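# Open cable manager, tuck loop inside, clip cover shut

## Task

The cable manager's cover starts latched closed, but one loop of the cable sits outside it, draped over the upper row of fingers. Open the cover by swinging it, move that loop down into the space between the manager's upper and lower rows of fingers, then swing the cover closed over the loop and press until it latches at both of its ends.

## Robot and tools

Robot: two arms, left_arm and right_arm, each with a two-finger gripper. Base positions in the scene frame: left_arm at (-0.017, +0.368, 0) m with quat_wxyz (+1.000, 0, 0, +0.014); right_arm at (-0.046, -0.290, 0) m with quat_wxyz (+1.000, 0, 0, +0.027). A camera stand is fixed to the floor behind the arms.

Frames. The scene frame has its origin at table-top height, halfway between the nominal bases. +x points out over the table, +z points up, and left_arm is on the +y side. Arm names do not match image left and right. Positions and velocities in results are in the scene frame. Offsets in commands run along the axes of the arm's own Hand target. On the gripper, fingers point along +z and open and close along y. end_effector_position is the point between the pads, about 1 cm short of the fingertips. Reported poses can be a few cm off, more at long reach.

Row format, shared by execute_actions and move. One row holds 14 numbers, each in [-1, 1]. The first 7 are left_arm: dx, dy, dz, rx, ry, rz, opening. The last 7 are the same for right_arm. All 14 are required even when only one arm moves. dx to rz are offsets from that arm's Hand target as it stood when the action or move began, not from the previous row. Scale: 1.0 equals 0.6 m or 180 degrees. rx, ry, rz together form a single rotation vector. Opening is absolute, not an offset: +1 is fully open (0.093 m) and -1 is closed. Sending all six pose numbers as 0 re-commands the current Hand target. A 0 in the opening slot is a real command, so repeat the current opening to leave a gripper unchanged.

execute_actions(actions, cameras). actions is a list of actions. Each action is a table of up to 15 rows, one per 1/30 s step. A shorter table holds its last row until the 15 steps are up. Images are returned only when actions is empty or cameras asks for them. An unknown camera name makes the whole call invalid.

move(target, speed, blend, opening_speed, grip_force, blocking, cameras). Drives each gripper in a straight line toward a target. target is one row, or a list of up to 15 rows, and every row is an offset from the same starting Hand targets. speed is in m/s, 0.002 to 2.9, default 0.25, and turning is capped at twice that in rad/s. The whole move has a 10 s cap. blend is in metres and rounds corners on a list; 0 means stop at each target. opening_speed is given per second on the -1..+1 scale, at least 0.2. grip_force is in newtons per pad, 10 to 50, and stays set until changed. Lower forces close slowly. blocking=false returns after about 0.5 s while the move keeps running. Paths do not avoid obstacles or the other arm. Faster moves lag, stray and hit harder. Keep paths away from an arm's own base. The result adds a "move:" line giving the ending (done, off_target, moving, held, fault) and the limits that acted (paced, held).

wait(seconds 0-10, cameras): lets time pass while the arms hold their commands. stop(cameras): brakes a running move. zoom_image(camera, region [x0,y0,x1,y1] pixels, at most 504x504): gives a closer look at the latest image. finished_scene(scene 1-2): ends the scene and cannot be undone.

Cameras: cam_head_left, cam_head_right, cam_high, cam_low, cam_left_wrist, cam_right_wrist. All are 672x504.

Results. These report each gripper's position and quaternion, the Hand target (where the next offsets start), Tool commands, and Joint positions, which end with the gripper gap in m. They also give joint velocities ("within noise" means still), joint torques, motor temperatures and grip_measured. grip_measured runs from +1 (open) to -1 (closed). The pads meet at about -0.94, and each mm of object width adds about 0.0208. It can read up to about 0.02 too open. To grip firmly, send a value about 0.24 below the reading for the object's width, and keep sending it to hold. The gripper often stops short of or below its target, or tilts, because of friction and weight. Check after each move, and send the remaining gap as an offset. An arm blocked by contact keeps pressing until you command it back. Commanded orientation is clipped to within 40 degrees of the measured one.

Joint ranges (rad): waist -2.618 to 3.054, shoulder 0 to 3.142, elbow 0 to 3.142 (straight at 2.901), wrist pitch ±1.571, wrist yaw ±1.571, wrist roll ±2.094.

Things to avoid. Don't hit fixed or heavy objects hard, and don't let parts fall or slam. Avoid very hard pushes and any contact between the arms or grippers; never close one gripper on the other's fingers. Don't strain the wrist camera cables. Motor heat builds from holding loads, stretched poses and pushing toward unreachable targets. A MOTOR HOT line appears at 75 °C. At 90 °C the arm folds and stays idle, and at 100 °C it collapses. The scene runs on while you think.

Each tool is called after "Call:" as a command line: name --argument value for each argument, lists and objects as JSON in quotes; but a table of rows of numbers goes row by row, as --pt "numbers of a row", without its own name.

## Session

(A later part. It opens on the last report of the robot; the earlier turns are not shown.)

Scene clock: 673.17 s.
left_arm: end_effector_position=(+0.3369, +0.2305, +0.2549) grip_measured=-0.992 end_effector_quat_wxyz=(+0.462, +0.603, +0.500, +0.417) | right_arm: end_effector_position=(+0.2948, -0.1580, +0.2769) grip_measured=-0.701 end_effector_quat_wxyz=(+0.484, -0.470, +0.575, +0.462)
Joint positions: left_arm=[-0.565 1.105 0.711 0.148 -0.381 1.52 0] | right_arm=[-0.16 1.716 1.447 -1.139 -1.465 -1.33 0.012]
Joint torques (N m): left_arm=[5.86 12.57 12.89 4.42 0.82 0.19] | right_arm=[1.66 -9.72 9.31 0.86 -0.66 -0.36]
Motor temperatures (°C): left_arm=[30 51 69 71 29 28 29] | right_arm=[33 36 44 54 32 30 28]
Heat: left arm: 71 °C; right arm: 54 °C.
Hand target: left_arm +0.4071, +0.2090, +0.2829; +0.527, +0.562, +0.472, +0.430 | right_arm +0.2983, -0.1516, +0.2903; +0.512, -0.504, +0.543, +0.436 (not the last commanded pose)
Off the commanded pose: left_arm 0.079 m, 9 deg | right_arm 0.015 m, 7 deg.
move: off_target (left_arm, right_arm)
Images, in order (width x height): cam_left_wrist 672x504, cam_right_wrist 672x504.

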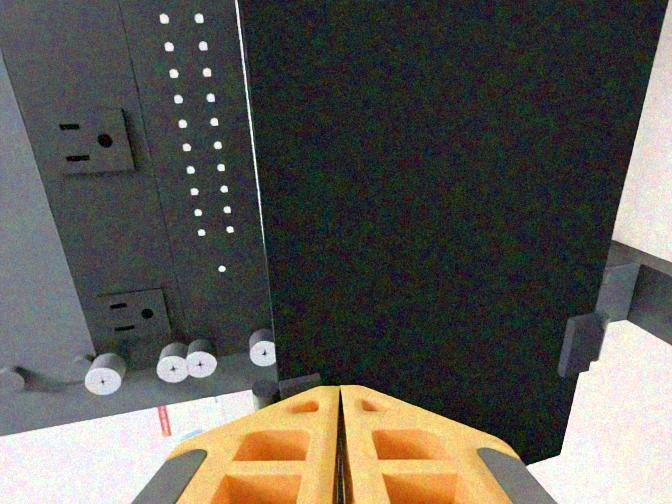

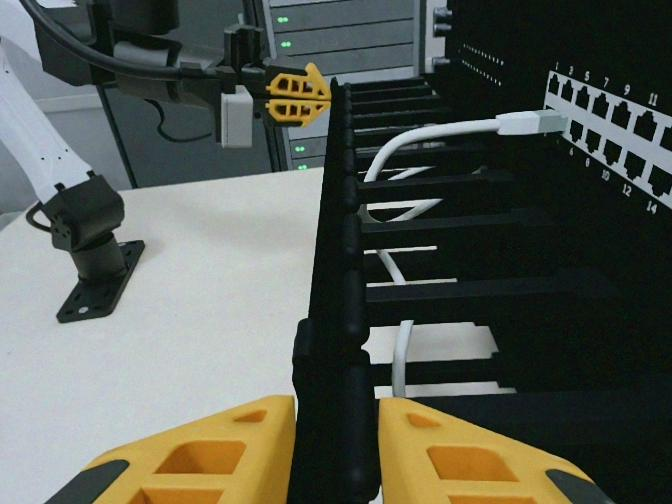

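Call:
zoom_image --camera "cam_right_wrist" --region '[260, 250, 440, 430]'

Scaled by 2.800 from the camera's 672x504 image, which has a finer 960x720 frame.

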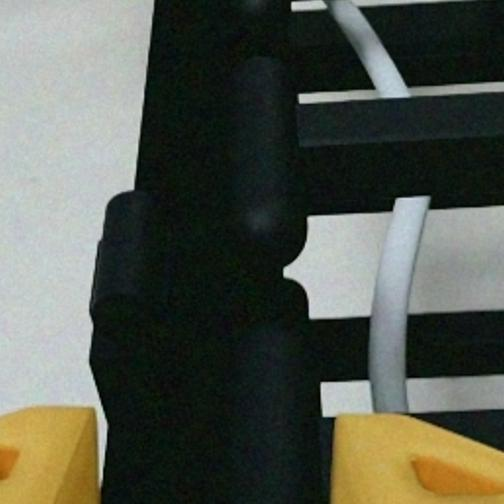

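Call:
move --target '[0,0,0,0,0,0,-1,0.0,0.015,0.0,0,0,0,-0.2]' --opening_speed 1.5 --cameras '["cam_right_wrist"]'

Call:
zoom_image --camera "cam_right_wrist" --region '[220, 250, 400, 430]'

Scene clock: 675.00 s.
left_arm: end_effector_position=(+0.3369, +0.2305, +0.2549) grip_measured=-0.992 end_effector_quat_wxyz=(+0.462, +0.603, +0.500, +0.417) | right_arm: end_effector_position=(+0.2900, -0.1574, +0.2780) grip_measured=-0.202 end_effector_quat_wxyz=(+0.486, -0.476, +0.572, +0.457)
Joint positions: left_arm=[-0.565 1.105 0.711 0.148 -0.381 1.52 0] | right_arm=[-0.16 1.702 1.439 -1.159 -1.461 -1.361 0.035]
Joint torques (N m): left_arm=[5.89 12.67 12.79 4.43 0.76 0.15] | right_arm=[1.66 -10.62 7.5 0.83 -0.71 -0.3]
Motor temperatures (°C): left_arm=[31 52 70 72 29 28 29] | right_arm=[33 36 44 53 32 30 28]
Heat: left arm: 72 °C; right arm: 53 °C.
Hand target: left_arm +0.4071, +0.2090, +0.2829; +0.527, +0.562, +0.472, +0.430 | right_arm +0.2894, -0.1506, +0.2899; +0.512, -0.504, +0.543, +0.436
Off the commanded pose: left_arm 0.079 m, 9 deg | right_arm 0.014 m, 6 deg.
move: off_target (left_arm, right_arm)
Images, in order (width x height): cam_right_wrist 672x504.

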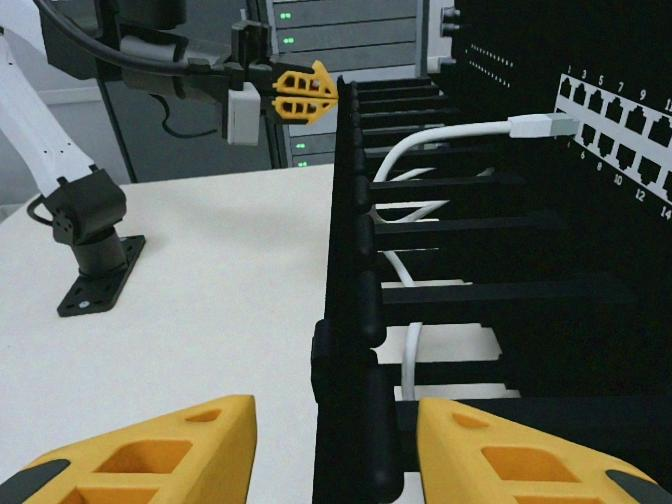

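Scaled by 2.800 from the camera's 672x504 image, which has a finer 960x720 frame.

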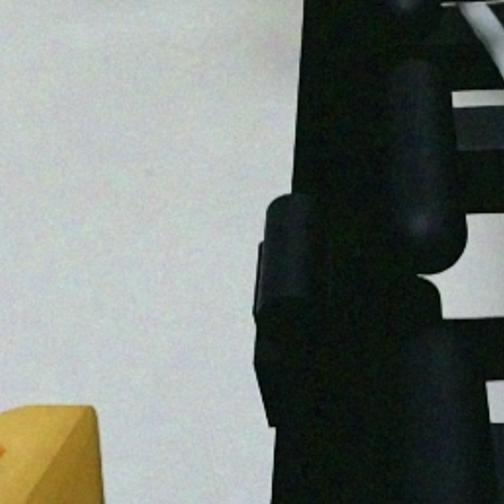

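Call:
move --target '[0,0.0,-0.22,0,0,0,-1,0.0,0.0,-0.12,0,0,0,-0.2]' --speed 0.12 --cameras '["cam_right_wrist","cam_high"]'

Call:
zoom_image --camera "cam_high" --region '[260, 80, 420, 330]'

Scene clock: 676.97 s.
left_arm: end_effector_position=(+0.2773, +0.2337, +0.2883) grip_measured=-0.992 end_effector_quat_wxyz=(+0.519, +0.572, +0.471, +0.426) | right_arm: end_effector_position=(+0.2825, -0.2199, +0.2888) grip_measured=-0.201 end_effector_quat_wxyz=(+0.536, -0.457, +0.593, +0.390)
Joint positions: left_arm=[-0.695 0.816 0.604 0.103 -0.469 1.52 0] | right_arm=[-0.364 1.715 1.503 -1.552 -1.446 -1.793 0.036]
Joint torques (N m): left_arm=[-0.42 -0.59 5.85 2.27 -0.22 -0.05] | right_arm=[-0.65 -9.21 7.95 -0.2 -0.58 -0.22]
Motor temperatures (°C): left_arm=[31 52 70 72 29 28 29] | right_arm=[33 36 44 53 32 30 28]
Heat: left arm: 72 °C; right arm: 53 °C.
Hand target: left_arm +0.2778, +0.2336, +0.2930; +0.527, +0.562, +0.472, +0.430 | right_arm +0.2810, -0.2217, +0.2968; +0.512, -0.504, +0.543, +0.436
Off the commanded pose: left_arm 0.005 m, 1 deg | right_arm 0.008 m, 10 deg.
joint sent to its limit (right arm) — joint 4 (wrist pitch), lower limit. The joint targets are off in orientation, not in position.
move: off_target (right_arm)
Images, in order (width x height): cam_high 672x504, cam_right_wrist 672x504.

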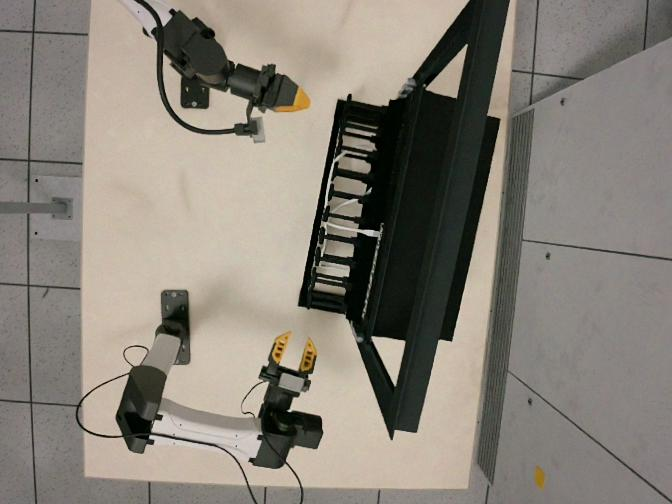

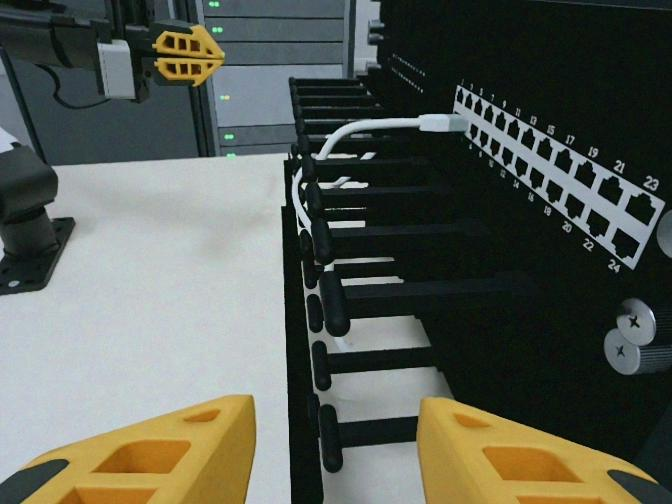

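Scaled by 2.016 from the camera's 672x504 image, which has a finer 960x720 frame.

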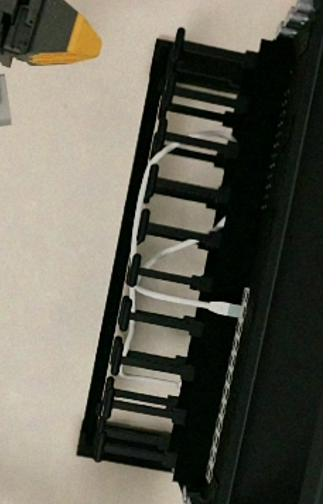

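Call:
zoom_image --camera "cam_right_wrist" --region '[270, 60, 470, 260]'

Call:
zoom_image --camera "cam_right_wrist" --region '[270, 260, 450, 500]'

Scaled by 2.520 from the camera's 672x504 image, which has a finer 960x720 frame.

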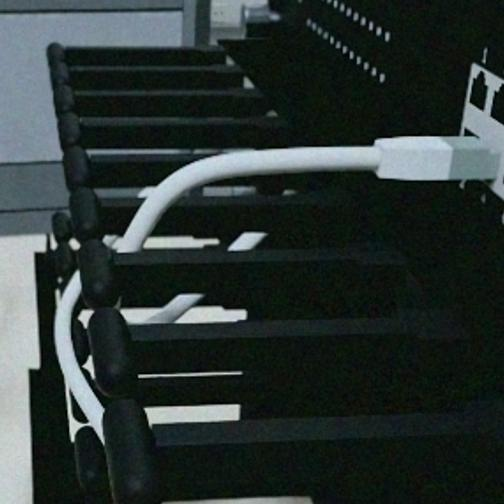

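Scaled by 2.100 from the camera's 672x504 image, which has a finer 960x720 frame.

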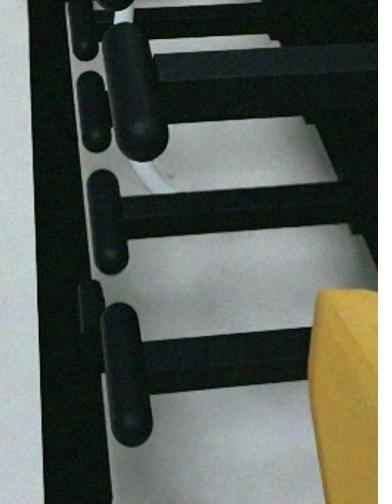

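Call:
move --pt "-0.204 0 0 0 0 0 -1 0 0.05 -0.06 0 0 0 -1" --pt "-0.204 -0.114 0 0 0 0 -1 0 0.05 -0.06 0 0 0 -1" --speed 0.2 --blend 0.03 --cameras '["cam_left_wrist","cam_high","cam_head_left"]'

Scene clock: 681.23 s.
left_arm: end_effector_position=(+0.2505, +0.1131, +0.2268) grip_measured=-0.992 end_effector_quat_wxyz=(+0.523, +0.568, +0.470, +0.427) | right_arm: end_effector_position=(+0.2529, -0.2536, +0.2932) grip_measured=-0.985 end_effector_quat_wxyz=(+0.560, -0.425, +0.628, +0.335)
Joint positions: left_arm=[-1.167 1.292 0.578 0.567 -0.939 1.445 0] | right_arm=[-0.518 1.556 1.371 -1.555 -1.419 -1.798 0]
Joint torques (N m): left_arm=[-0.32 -2.96 5.04 2.1 -0.3 0.03] | right_arm=[-0.77 -9.25 5.93 -0.14 -0.56 -0.17]
Motor temperatures (°C): left_arm=[30 50 68 68 29 28 29] | right_arm=[33 36 44 52 32 30 28]
Heat: left arm: 68 °C; right arm: 52 °C.
Hand target: left_arm +0.2497, +0.1133, +0.2264; +0.527, +0.562, +0.472, +0.429 | right_arm +0.2470, -0.2539, +0.2990; +0.512, -0.503, +0.543, +0.436
Off the commanded pose: left_arm 0.001 m, 1 deg | right_arm 0.008 m, 18 deg.
joint sent to its limit (right arm) — joint 4 (wrist pitch), lower limit. The joint targets are off in orientation, not in position.
move: off_target (right_arm)
Images, in order (width x height): cam_head_left 672x504, cam_high 672x504, cam_left_wrist 672x504.

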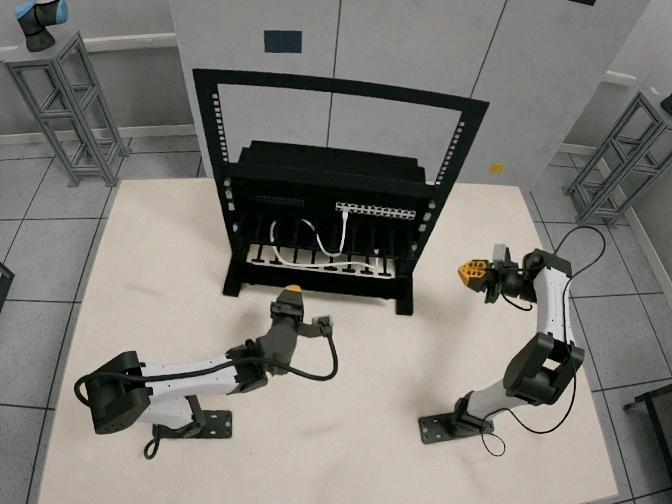

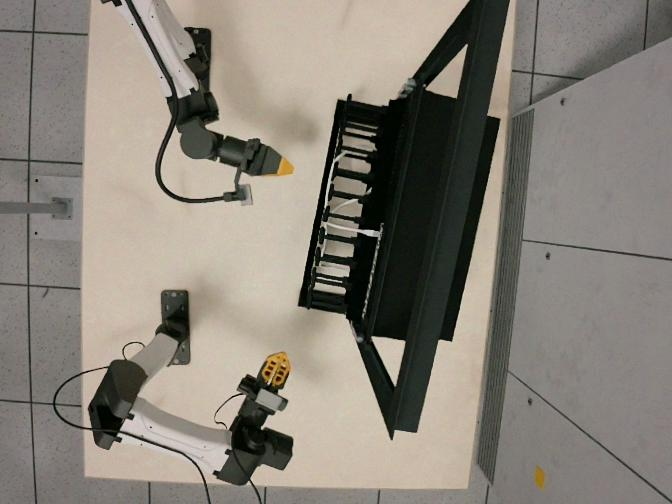

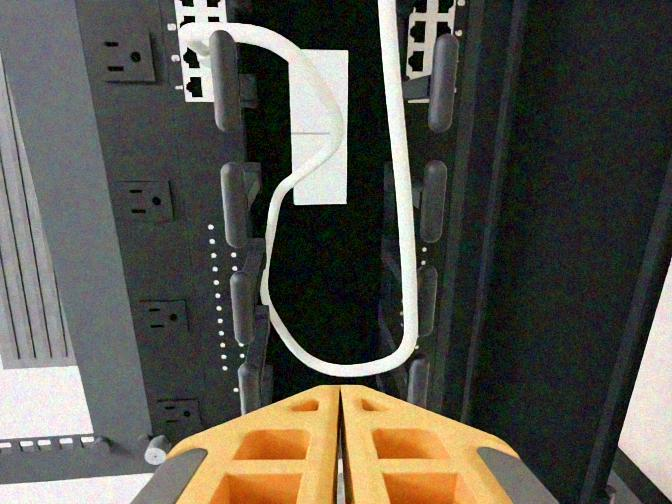

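Call:
move --pt "-0.02 0 0.08 0 0 0 -1 0 0 0 0 0 0 -1" --pt "-0.02 0 0.18 0 0 0 -1 0 0 0 0 0 0 -1" --pt "0.075 0 0.18 0 0 0 -1 0 0 0 0 0 0 -1" --speed 0.1 --cameras '["cam_left_wrist","cam_high","cam_head_left","cam_low"]'

Scene clock: 684.70 s.
left_arm: end_effector_position=(+0.3659, +0.1363, +0.2112) grip_measured=-0.992 end_effector_quat_wxyz=(+0.517, +0.562, +0.480, +0.432) | right_arm: end_effector_position=(+0.2529, -0.2536, +0.2932) grip_measured=-0.985 end_effector_quat_wxyz=(+0.560, -0.425, +0.628, +0.335)
Joint positions: left_arm=[-0.781 1.555 0.716 0.728 -0.581 1.498 0] | right_arm=[-0.518 1.556 1.371 -1.555 -1.419 -1.798 0]
Joint torques (N m): left_arm=[0.62 -7.2 4.49 2.08 0.14 0.12] | right_arm=[-0.8 -9.26 5.91 -0.15 -0.57 -0.17]
Motor temperatures (°C): left_arm=[30 49 67 65 29 28 29] | right_arm=[33 37 44 52 32 30 28]
Heat: left arm: 67 °C; right arm: 52 °C.
Hand target: left_arm +0.3640, +0.1374, +0.2177; +0.527, +0.562, +0.472, +0.430 | right_arm +0.2470, -0.2539, +0.2990; +0.512, -0.503, +0.543, +0.436
Off the commanded pose: left_arm 0.007 m, 1 deg | right_arm 0.008 m, 18 deg.
joint sent to its limit (right arm) — joint 4 (wrist pitch), lower limit. The joint targets are off in orientation, not in position.
move: off_target (right_arm)
Images, in order (width x height): cam_head_left 672x504, cam_high 672x504, cam_low 672x504, cam_left_wrist 672x504.

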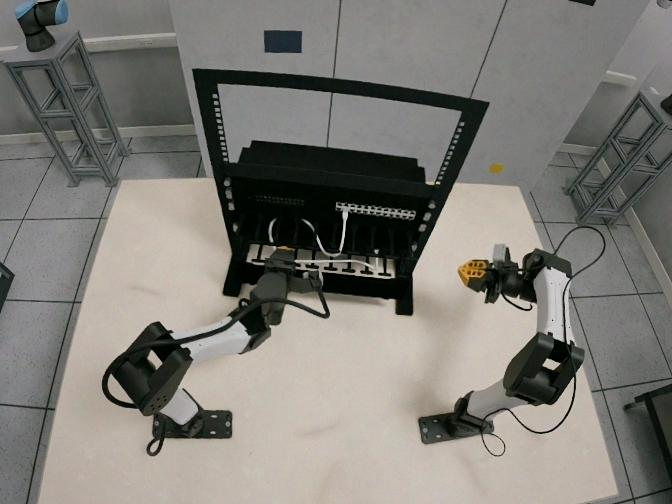

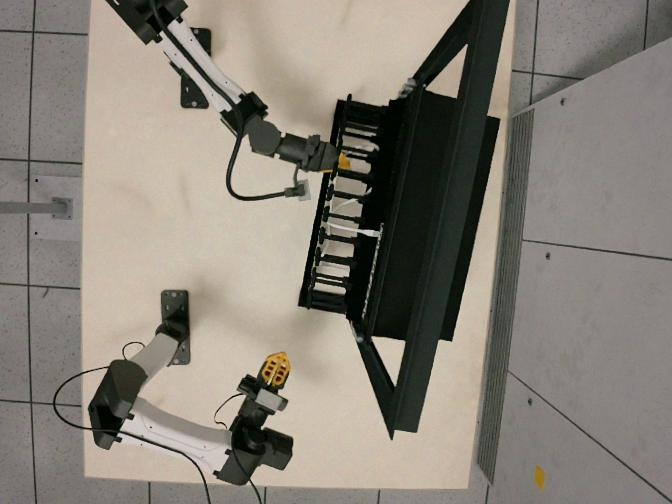

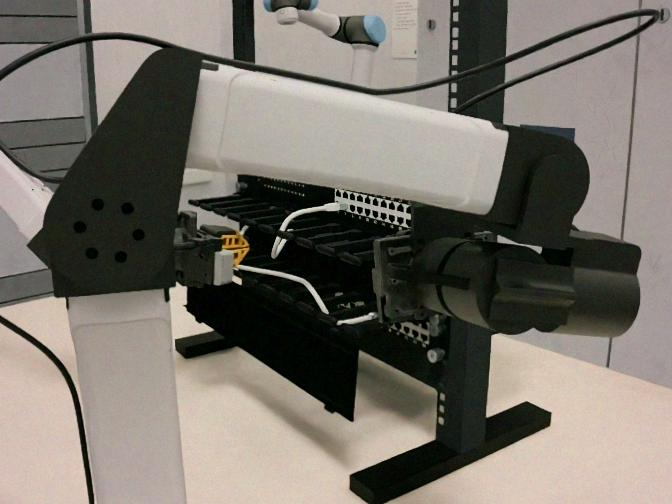

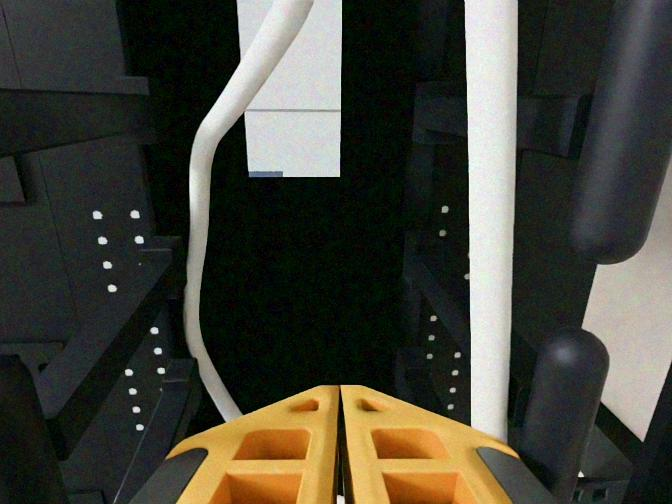

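Call:
move --target '[0.08,0,0.01,0,0,0,-1,0,0,0,0,0,0,-1]' --speed 0.1 --cameras '["cam_left_wrist","cam_high","cam_head_left"]'

Call:
zoom_image --camera "cam_high" --region '[260, 80, 420, 330]'

Scene clock: 686.07 s.
left_arm: end_effector_position=(+0.3816, +0.1836, +0.2092) grip_measured=-0.992 end_effector_quat_wxyz=(+0.515, +0.563, +0.482, +0.432) | right_arm: end_effector_position=(+0.2529, -0.2536, +0.2932) grip_measured=-0.985 end_effector_quat_wxyz=(+0.560, -0.425, +0.628, +0.335)
Joint positions: left_arm=[-0.621 1.494 0.65 0.737 -0.425 1.517 0] | right_arm=[-0.518 1.556 1.371 -1.555 -1.419 -1.798 0]
Joint torques (N m): left_arm=[0.69 -6.78 4.53 2.11 0.19 0.06] | right_arm=[-0.77 -9.2 5.87 -0.15 -0.56 -0.16]
Motor temperatures (°C): left_arm=[30 49 67 64 29 28 29] | right_arm=[33 37 44 51 32 30 28]
Heat: left arm: 67 °C; right arm: 51 °C.
Hand target: left_arm +0.3787, +0.1835, +0.2164; +0.526, +0.562, +0.472, +0.430 | right_arm +0.2470, -0.2539, +0.2990; +0.512, -0.503, +0.543, +0.436
Off the commanded pose: left_arm 0.008 m, 2 deg | right_arm 0.008 m, 18 deg.
joint sent to its limit (right arm) — joint 4 (wrist pitch), lower limit. The joint targets are off in orientation, not in position.
move: off_target (right_arm)
Images, in order (width x height): cam_head_left 672x504, cam_high 672x504, cam_left_wrist 672x504.

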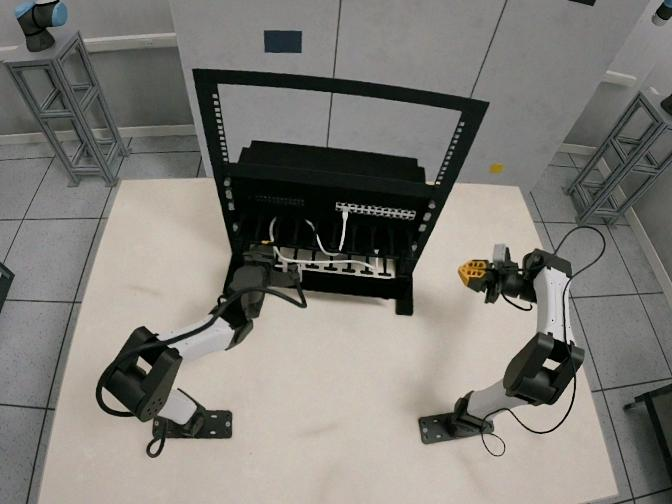

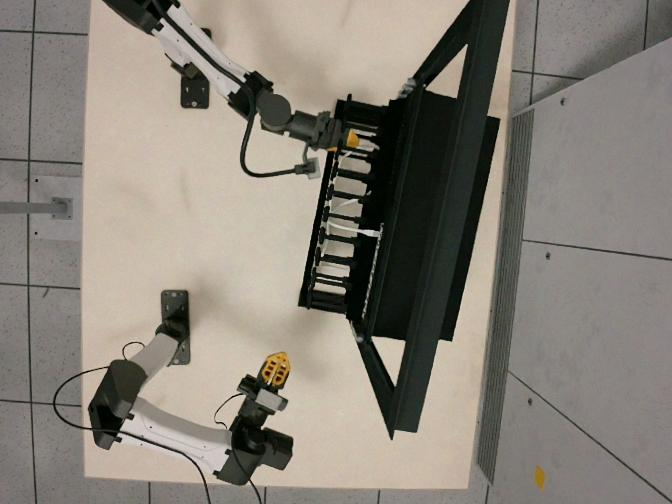

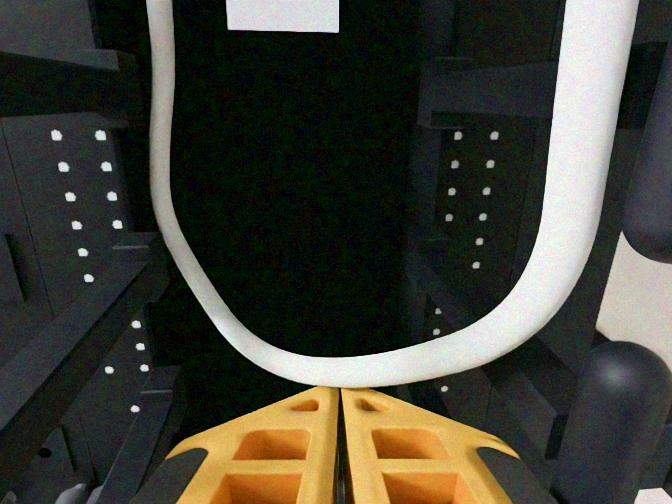

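Scaled by 2.016 from the camera's 672x504 image, which has a finer 960x720 frame.

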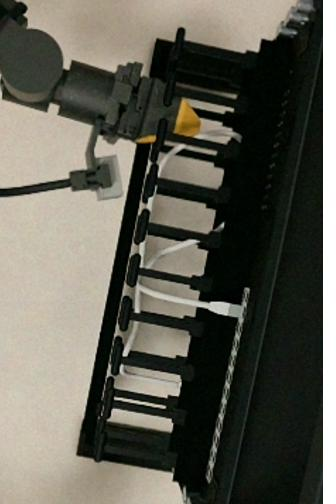

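Call:
move --pt "0 0 -0.08 0 0 0 -1 0 0 0 0 0 0 -1" --pt "-0.14 0 -0.08 0 0 0 -1 0 0 0 0 0 0 -1" --pt "-0.14 0 0.04 0 0 0 -1 0 0 0 0 0 0 -1" --pt "0.0 0 0.04 0 0 0 -1 0 0 0 0 0 0 -1" --speed 0.15 --cameras '["cam_left_wrist","cam_high","cam_head_left"]'

Call:
zoom_image --camera "cam_high" --region '[260, 80, 420, 330]'

Scene clock: 691.33 s.
left_arm: end_effector_position=(+0.3480, +0.1159, +0.2008) grip_measured=-0.992 end_effector_quat_wxyz=(+0.564, +0.639, +0.405, +0.332) | right_arm: end_effector_position=(+0.2529, -0.2536, +0.2932) grip_measured=-0.985 end_effector_quat_wxyz=(+0.560, -0.425, +0.628, +0.335)
Joint positions: left_arm=[-0.711 1.481 0.65 0.684 -0.207 1.508 0] | right_arm=[-0.518 1.556 1.371 -1.555 -1.419 -1.798 0]
Joint torques (N m): left_arm=[9.54 -2.24 7.35 2.63 -1.86 0.18] | right_arm=[-0.77 -9.22 5.89 -0.15 -0.55 -0.18]
Motor temperatures (°C): left_arm=[30 48 66 62 29 28 29] | right_arm=[33 37 43 51 32 30 28]
Heat: left arm: 66 °C; right arm: 51 °C.
Hand target: left_arm +0.4022, +0.1789, +0.2148; +0.527, +0.562, +0.472, +0.430 | right_arm +0.2470, -0.2539, +0.2990; +0.512, -0.503, +0.543, +0.436
Off the commanded pose: left_arm 0.084 m, 17 deg | right_arm 0.008 m, 18 deg.
joint sent to its limit (right arm) — joint 4 (wrist pitch), lower limit. The joint targets are off in orientation, not in position.
move: off_target (left_arm, right_arm)
Images, in order (width x height): cam_head_left 672x504, cam_high 672x504, cam_left_wrist 672x504.

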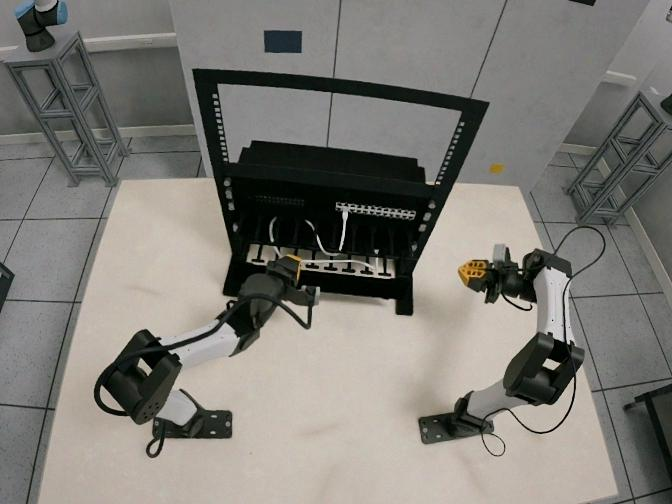

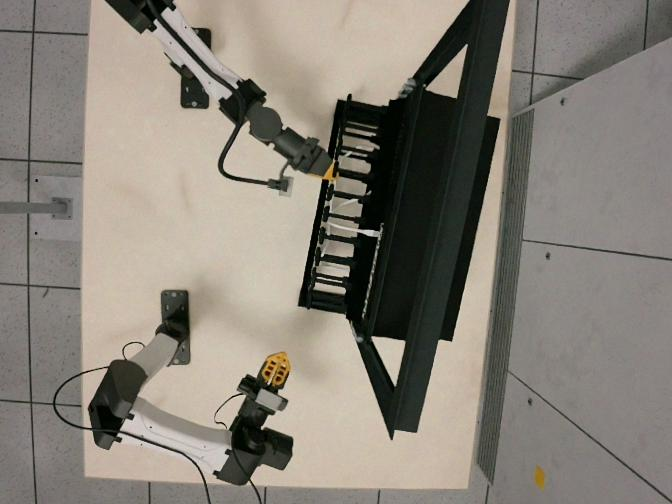

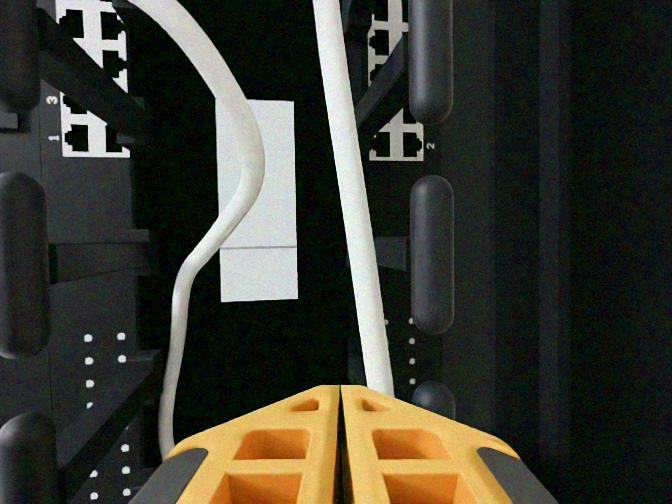

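Scaled by 2.016 from the camera's 672x504 image, which has a finer 960x720 frame.

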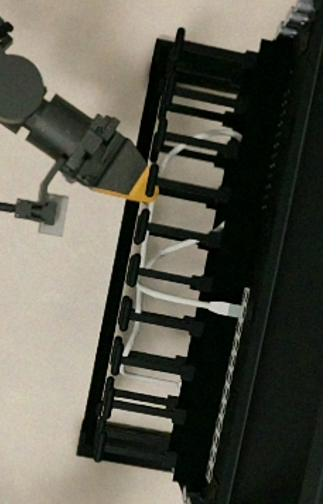

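Call:
move --pt "-0.1 0.02 -0.15 0 0 0 -1 0 0 0 0 0 0 -1" --pt "-0.14 0.03 -0.08 0 0 0 -1 0 0 0 0 0 0 -1" --pt "-0.14 0.03 0.03 0 0 0 -1 0 0 0 0 0 0 -1" --speed 0.15 --cameras '["cam_left_wrist","cam_high"]'

Call:
zoom_image --camera "cam_high" --region '[260, 80, 420, 330]'

Scene clock: 694.93 s.
left_arm: end_effector_position=(+0.3989, +0.0998, +0.2158) grip_measured=-0.992 end_effector_quat_wxyz=(+0.505, +0.574, +0.479, +0.432) | right_arm: end_effector_position=(+0.2529, -0.2536, +0.2932) grip_measured=-0.985 end_effector_quat_wxyz=(+0.560, -0.425, +0.628, +0.335)
Joint positions: left_arm=[-0.792 1.712 0.935 0.635 -0.59 1.504 0] | right_arm=[-0.518 1.556 1.371 -1.555 -1.419 -1.798 0]
Joint torques (N m): left_arm=[0.76 -6.15 8.36 2.16 0.06 0.05] | right_arm=[-0.79 -9.25 5.93 -0.16 -0.57 -0.16]
Motor temperatures (°C): left_arm=[30 48 65 61 29 28 29] | right_arm=[33 37 43 50 32 30 28]
Heat: left arm: 65 °C; right arm: 50 °C.
Hand target: left_arm +0.4057, +0.0931, +0.2324; +0.527, +0.562, +0.472, +0.430 | right_arm +0.2470, -0.2539, +0.2990; +0.512, -0.503, +0.543, +0.436
Off the commanded pose: left_arm 0.019 m, 3 deg | right_arm 0.008 m, 18 deg.
joint sent to its limit (right arm) — joint 4 (wrist pitch), lower limit. The joint targets are off in orientation, not in position.
move: off_target (left_arm, right_arm)
Images, in order (width x height): cam_high 672x504, cam_left_wrist 672x504.

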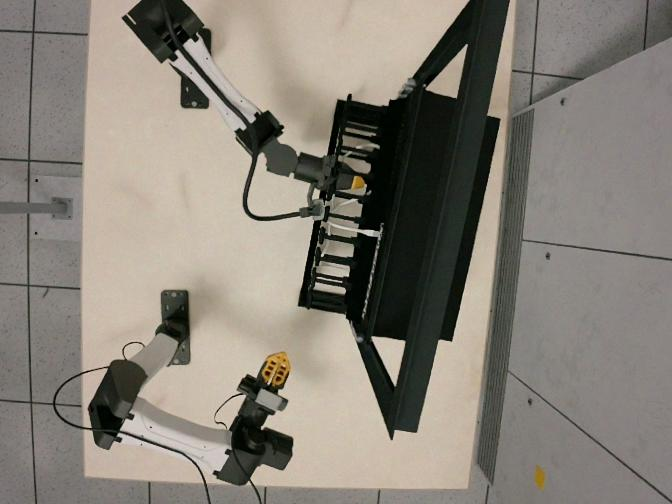

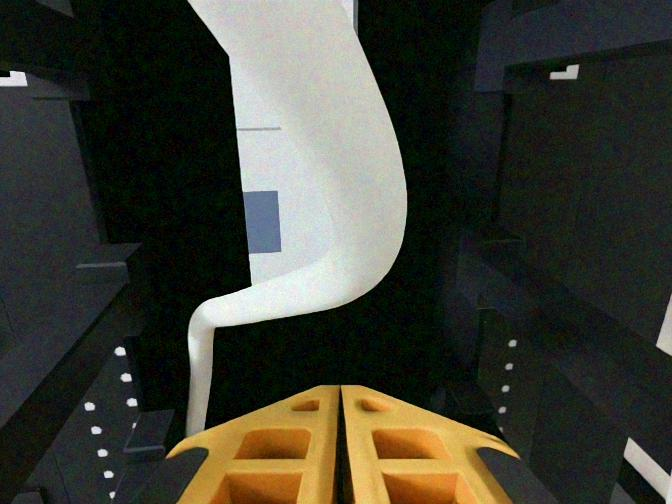

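Scaled by 2.016 from the camera's 672x504 image, which has a finer 960x720 frame.

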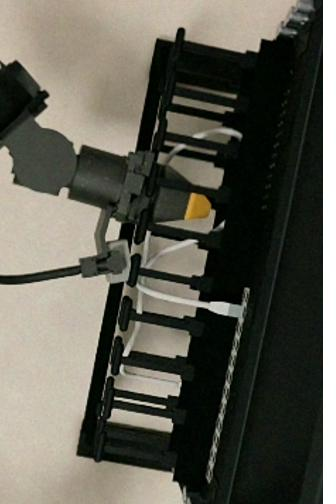

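Call:
move --target '[0.16,-0.005,0.0,0,0,0,-1,0,0,0,0,0,0,-1]' --speed 0.12 --cameras '["cam_left_wrist","cam_high"]'

Call:
zoom_image --camera "cam_high" --region '[260, 80, 420, 330]'

Scene clock: 696.80 s.
left_arm: end_effector_position=(+0.4013, +0.1391, +0.2216) grip_measured=-0.992 end_effector_quat_wxyz=(+0.547, +0.606, +0.423, +0.393) | right_arm: end_effector_position=(+0.2529, -0.2536, +0.2932) grip_measured=-0.985 end_effector_quat_wxyz=(+0.560, -0.425, +0.628, +0.335)
Joint positions: left_arm=[-0.616 1.587 0.791 0.701 -0.248 1.562 0] | right_arm=[-0.518 1.556 1.371 -1.555 -1.419 -1.798 0]
Joint torques (N m): left_arm=[6.94 -6.87 5.46 2.07 -0.79 -0.32] | right_arm=[-0.81 -9.21 5.85 -0.15 -0.55 -0.17]
Motor temperatures (°C): left_arm=[31 48 65 60 29 28 29] | right_arm=[33 37 43 50 32 30 28]
Heat: left arm: 65 °C; right arm: 50 °C.
Hand target: left_arm +0.4232, +0.1875, +0.2281; +0.527, +0.562, +0.472, +0.430 | right_arm +0.2470, -0.2539, +0.2990; +0.512, -0.503, +0.543, +0.436
Off the commanded pose: left_arm 0.053 m, 9 deg | right_arm 0.008 m, 18 deg.
joint sent to its limit (right arm) — joint 4 (wrist pitch), lower limit. The joint targets are off in orientation, not in position.
move: off_target (left_arm, right_arm)
Images, in order (width x height): cam_high 672x504, cam_left_wrist 672x504.

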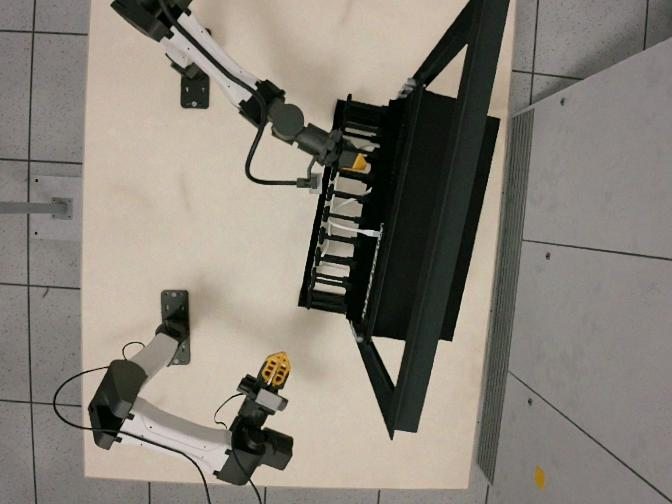

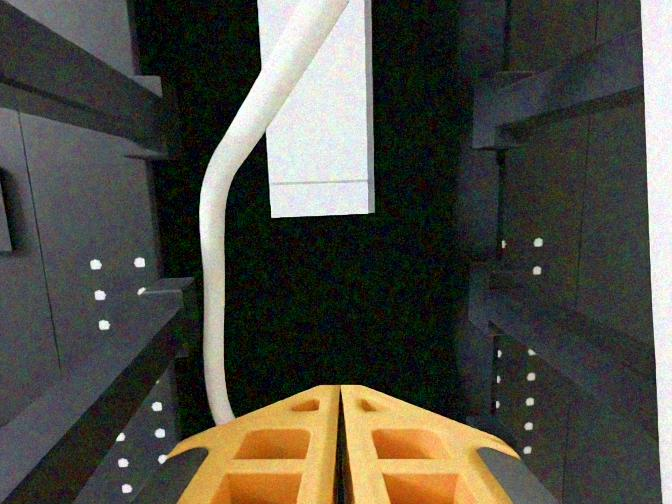

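Scaled by 2.016 from the camera's 672x504 image, which has a finer 960x720 frame.

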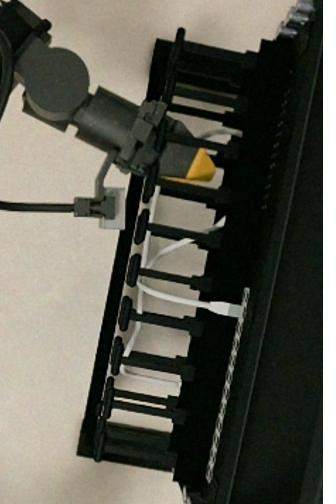

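Call:
move --pt "-0.1 0.0 0.0 0 0 0 -1 0 0 0 0 0 0 -1" --pt "-0.11 0 -0.3 0 0 0 -1 0 0 0 0 0 0 -1" --speed 0.15 --cameras '["cam_left_wrist","cam_high","cam_low"]'

Call:
zoom_image --camera "cam_high" --region '[260, 80, 420, 330]'

Scene clock: 700.23 s.
left_arm: end_effector_position=(+0.2365, +0.1532, +0.2403) grip_measured=-0.992 end_effector_quat_wxyz=(+0.520, +0.571, +0.465, +0.432) | right_arm: end_effector_position=(+0.2529, -0.2536, +0.2932) grip_measured=-0.985 end_effector_quat_wxyz=(+0.560, -0.425, +0.628, +0.335)
Joint positions: left_arm=[-1.147 1.054 0.499 0.414 -0.919 1.469 0] | right_arm=[-0.518 1.556 1.371 -1.555 -1.419 -1.798 0]
Joint torques (N m): left_arm=[-0.47 -3.23 5.35 1.82 -0.27 -0.14] | right_arm=[-0.83 -9.24 5.87 -0.17 -0.59 -0.16]
Motor temperatures (°C): left_arm=[31 48 64 59 29 28 29] | right_arm=[33 37 43 50 32 30 28]
Heat: left arm: 64 °C; right arm: 50 °C.
Hand target: left_arm +0.2347, +0.1561, +0.2427; +0.527, +0.562, +0.472, +0.430 | right_arm +0.2470, -0.2539, +0.2990; +0.512, -0.503, +0.543, +0.436
Off the commanded pose: left_arm 0.004 m, 2 deg | right_arm 0.008 m, 18 deg.
joint sent to its limit (right arm) — joint 4 (wrist pitch), lower limit. The joint targets are off in orientation, not in position.
move: off_target (right_arm)
Images, in order (width x height): cam_high 672x504, cam_low 672x504, cam_left_wrist 672x504.

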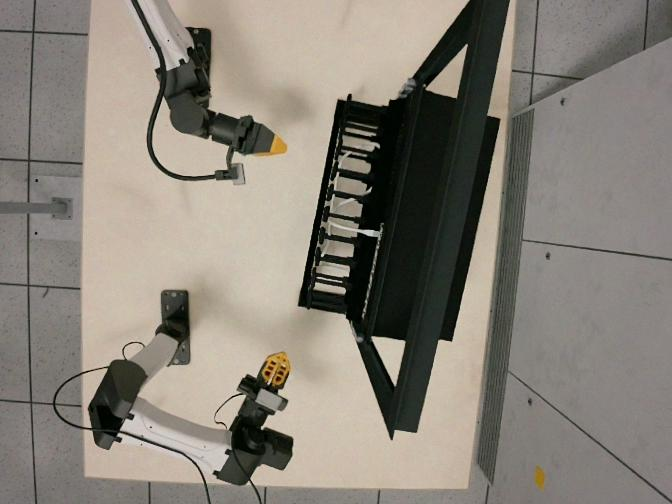

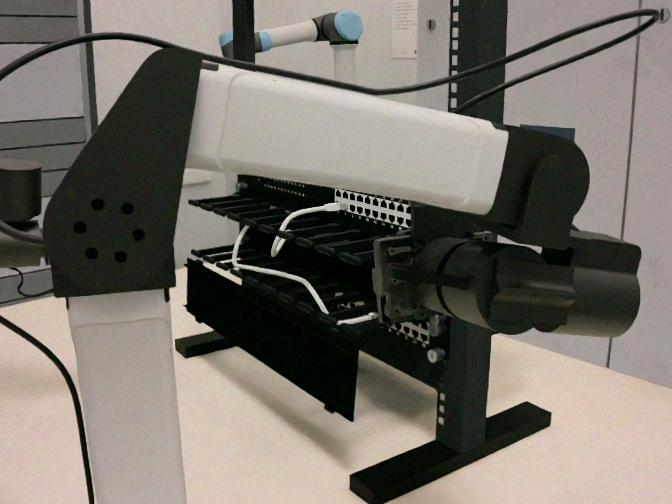

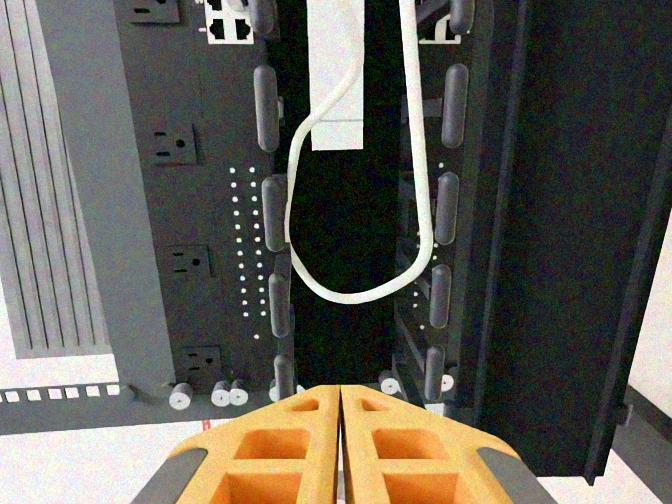

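Scaled by 2.016 from the camera's 672x504 image, which has a finer 960x720 frame.

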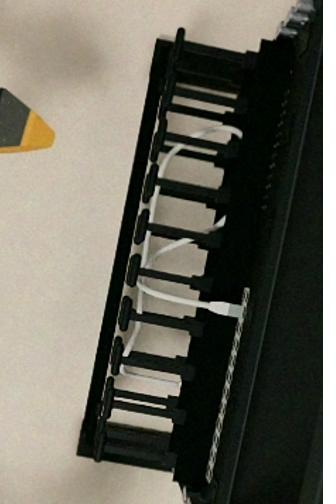

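Call:
move --pt "-0.218 -0.009 0.067 0 0 0 -1 0 0 0 0 0 0 -1" --speed 0.2 --cameras '["cam_left_wrist"]'

Scene clock: 702.90 s.
left_arm: end_effector_position=(+0.2475, +0.0259, +0.2190) grip_measured=-0.992 end_effector_quat_wxyz=(+0.504, +0.587, +0.458, +0.437) | right_arm: end_effector_position=(+0.2529, -0.2536, +0.2932) grip_measured=-0.985 end_effector_quat_wxyz=(+0.560, -0.425, +0.628, +0.335)
Joint positions: left_arm=[-1.287 1.622 0.869 0.531 -1.054 1.429 0] | right_arm=[-0.518 1.556 1.371 -1.555 -1.419 -1.798 0]
Joint torques (N m): left_arm=[-0.13 -5.63 8.32 2.01 -0.33 -0.16] | right_arm=[-0.73 -9.25 5.86 -0.17 -0.56 -0.19]
Motor temperatures (°C): left_arm=[30 47 64 58 29 28 29] | right_arm=[32 38 43 49 32 30 28]
Heat: left arm: 64 °C; right arm: 49 °C.
Hand target: left_arm +0.2494, +0.0202, +0.2361; +0.526, +0.562, +0.472, +0.430 | right_arm +0.2470, -0.2539, +0.2990; +0.512, -0.503, +0.543, +0.436
Off the commanded pose: left_arm 0.018 m, 4 deg | right_arm 0.008 m, 18 deg.
joint sent to its limit (right arm) — joint 4 (wrist pitch), lower limit. The joint targets are off in orientation, not in position.
move: off_target (left_arm, right_arm)
Images, in order (width x height): cam_left_wrist 672x504.

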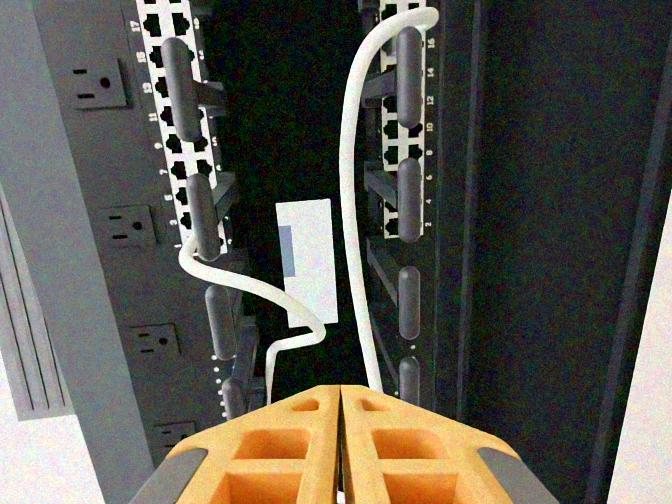

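Call:
zoom_image --camera "cam_left_wrist" --region '[140, 150, 360, 420]'

Scaled by 1.867 from the camera's 672x504 image, which has a finer 960x720 frame.

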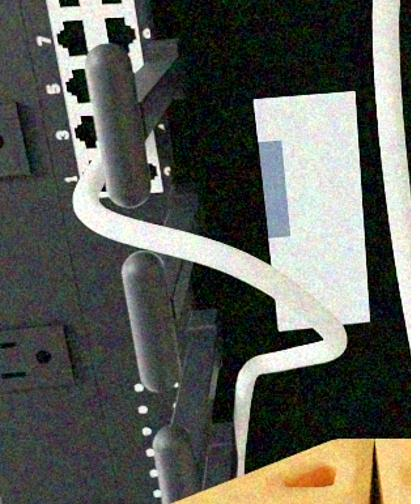

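Call:
move --pt "0 0.02 0.20 0 0 0 -1 0 0 0 0 0 0 -1" --pt "0.04 0.02 0.22 0 0 0 -1 0 0 0 0 0 0 -1" --pt "0.0 0.02 0.0 0 0 0 -1 0 0 0 0 0 0 -1" --speed 0.1 --cameras '["cam_left_wrist","cam_high"]'

Call:
zoom_image --camera "cam_high" --region '[260, 80, 420, 330]'

Scene clock: 707.93 s.
left_arm: end_effector_position=(+0.2521, +0.0129, +0.2375) grip_measured=-0.992 end_effector_quat_wxyz=(+0.516, +0.577, +0.461, +0.434) | right_arm: end_effector_position=(+0.2529, -0.2536, +0.2932) grip_measured=-0.985 end_effector_quat_wxyz=(+0.560, -0.425, +0.628, +0.335)
Joint positions: left_arm=[-1.286 1.642 0.95 0.507 -1.052 1.434 0] | right_arm=[-0.518 1.556 1.371 -1.555 -1.419 -1.798 0]
Joint torques (N m): left_arm=[-0.13 -8.87 4.74 1.77 -0.27 -0.16] | right_arm=[-0.76 -9.18 5.83 -0.15 -0.57 -0.17]
Motor temperatures (°C): left_arm=[30 48 63 57 29 28 29] | right_arm=[32 38 42 49 32 30 28]
Heat: left arm: 63 °C; right arm: 49 °C.
Hand target: left_arm +0.2503, +0.0201, +0.2482; +0.527, +0.562, +0.472, +0.430 | right_arm +0.2470, -0.2539, +0.2990; +0.512, -0.503, +0.543, +0.436
Off the commanded pose: left_arm 0.013 m, 3 deg | right_arm 0.008 m, 18 deg.
joint sent to its limit (right arm) — joint 4 (wrist pitch), lower limit. The joint targets are off in orientation, not in position.
move: off_target (left_arm, right_arm)
Images, in order (width x height): cam_high 672x504, cam_left_wrist 672x504.

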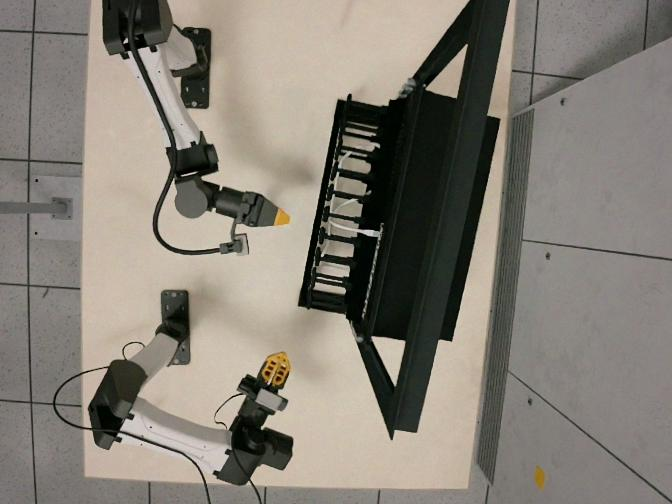

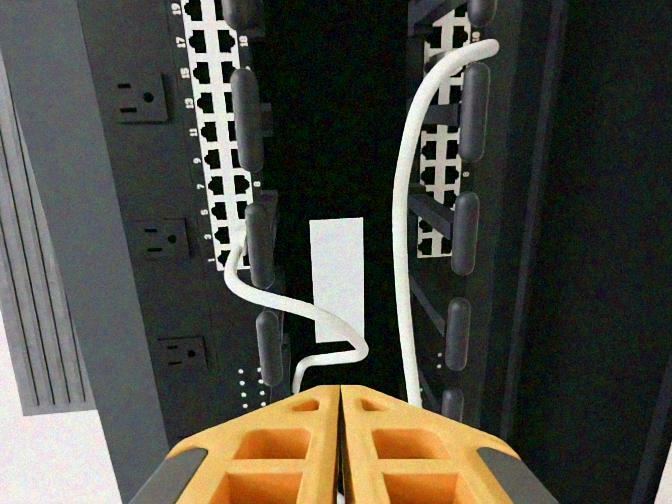

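Scaled by 2.016 from the camera's 672x504 image, which has a finer 960x720 frame.

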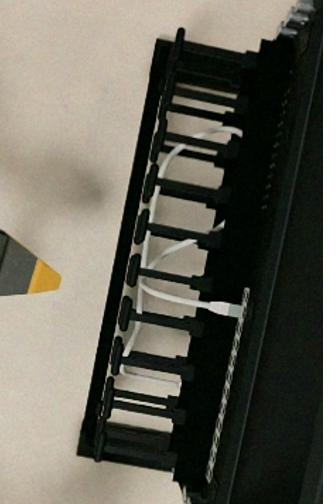

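Call:
move --pt "0 0.03 -0.1 0 0 0 -1 0.257 -0.039 -0.064 0 0 0 -1" --pt "0.103 0.07 -0.177 0.133 0 0 0.1 0.261 -0.102 0.102 0 0 0 -1" --speed 0.2 --cameras '["cam_right_wrist"]'

Scene clock: 712.97 s.
left_arm: end_effector_position=(+0.1603, +0.1044, +0.2868) grip_measured=+0.099 end_effector_quat_wxyz=(+0.387, +0.667, +0.541, +0.335) | right_arm: end_effector_position=(+0.3125, -0.2151, +0.1358) grip_measured=-0.985 end_effector_quat_wxyz=(+0.498, -0.486, +0.584, +0.418)
Joint positions: left_arm=[-1.469 1.336 1.341 -1.066 -0.995 0.62 0.05] | right_arm=[-0.318 2.093 1.378 -1.351 -1.395 -2.069 0]
Joint torques (N m): left_arm=[0.34 -3.22 8.17 1.11 -0.38 -0.11] | right_arm=[0.09 -9.72 7.1 -0.38 -0.72 -0.17]
Motor temperatures (°C): left_arm=[30 48 63 55 29 28 29] | right_arm=[32 38 42 48 32 30 28]
Heat: left arm: 63 °C; right arm: 48 °C.
Hand target: left_arm +0.1610, +0.1006, +0.2973; +0.399, +0.659, +0.551, +0.322 | right_arm +0.3197, -0.2160, +0.1399; +0.512, -0.504, +0.543, +0.436
Off the commanded pose: left_arm 0.011 m, 2 deg | right_arm 0.008 m, 6 deg.
joint sent to its limit (right arm) — joint 6 (wrist roll), lower limit. The joint targets are off in orientation, not in position.
move: off_target (left_arm, right_arm); target 2's new opening was sent with left_arm's hand 0.011 m and 2 deg from that target
Images, in order (width x height): cam_right_wrist 672x504.

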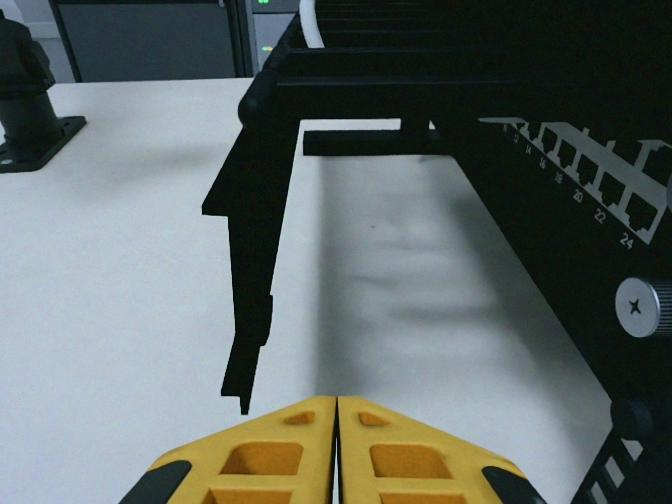

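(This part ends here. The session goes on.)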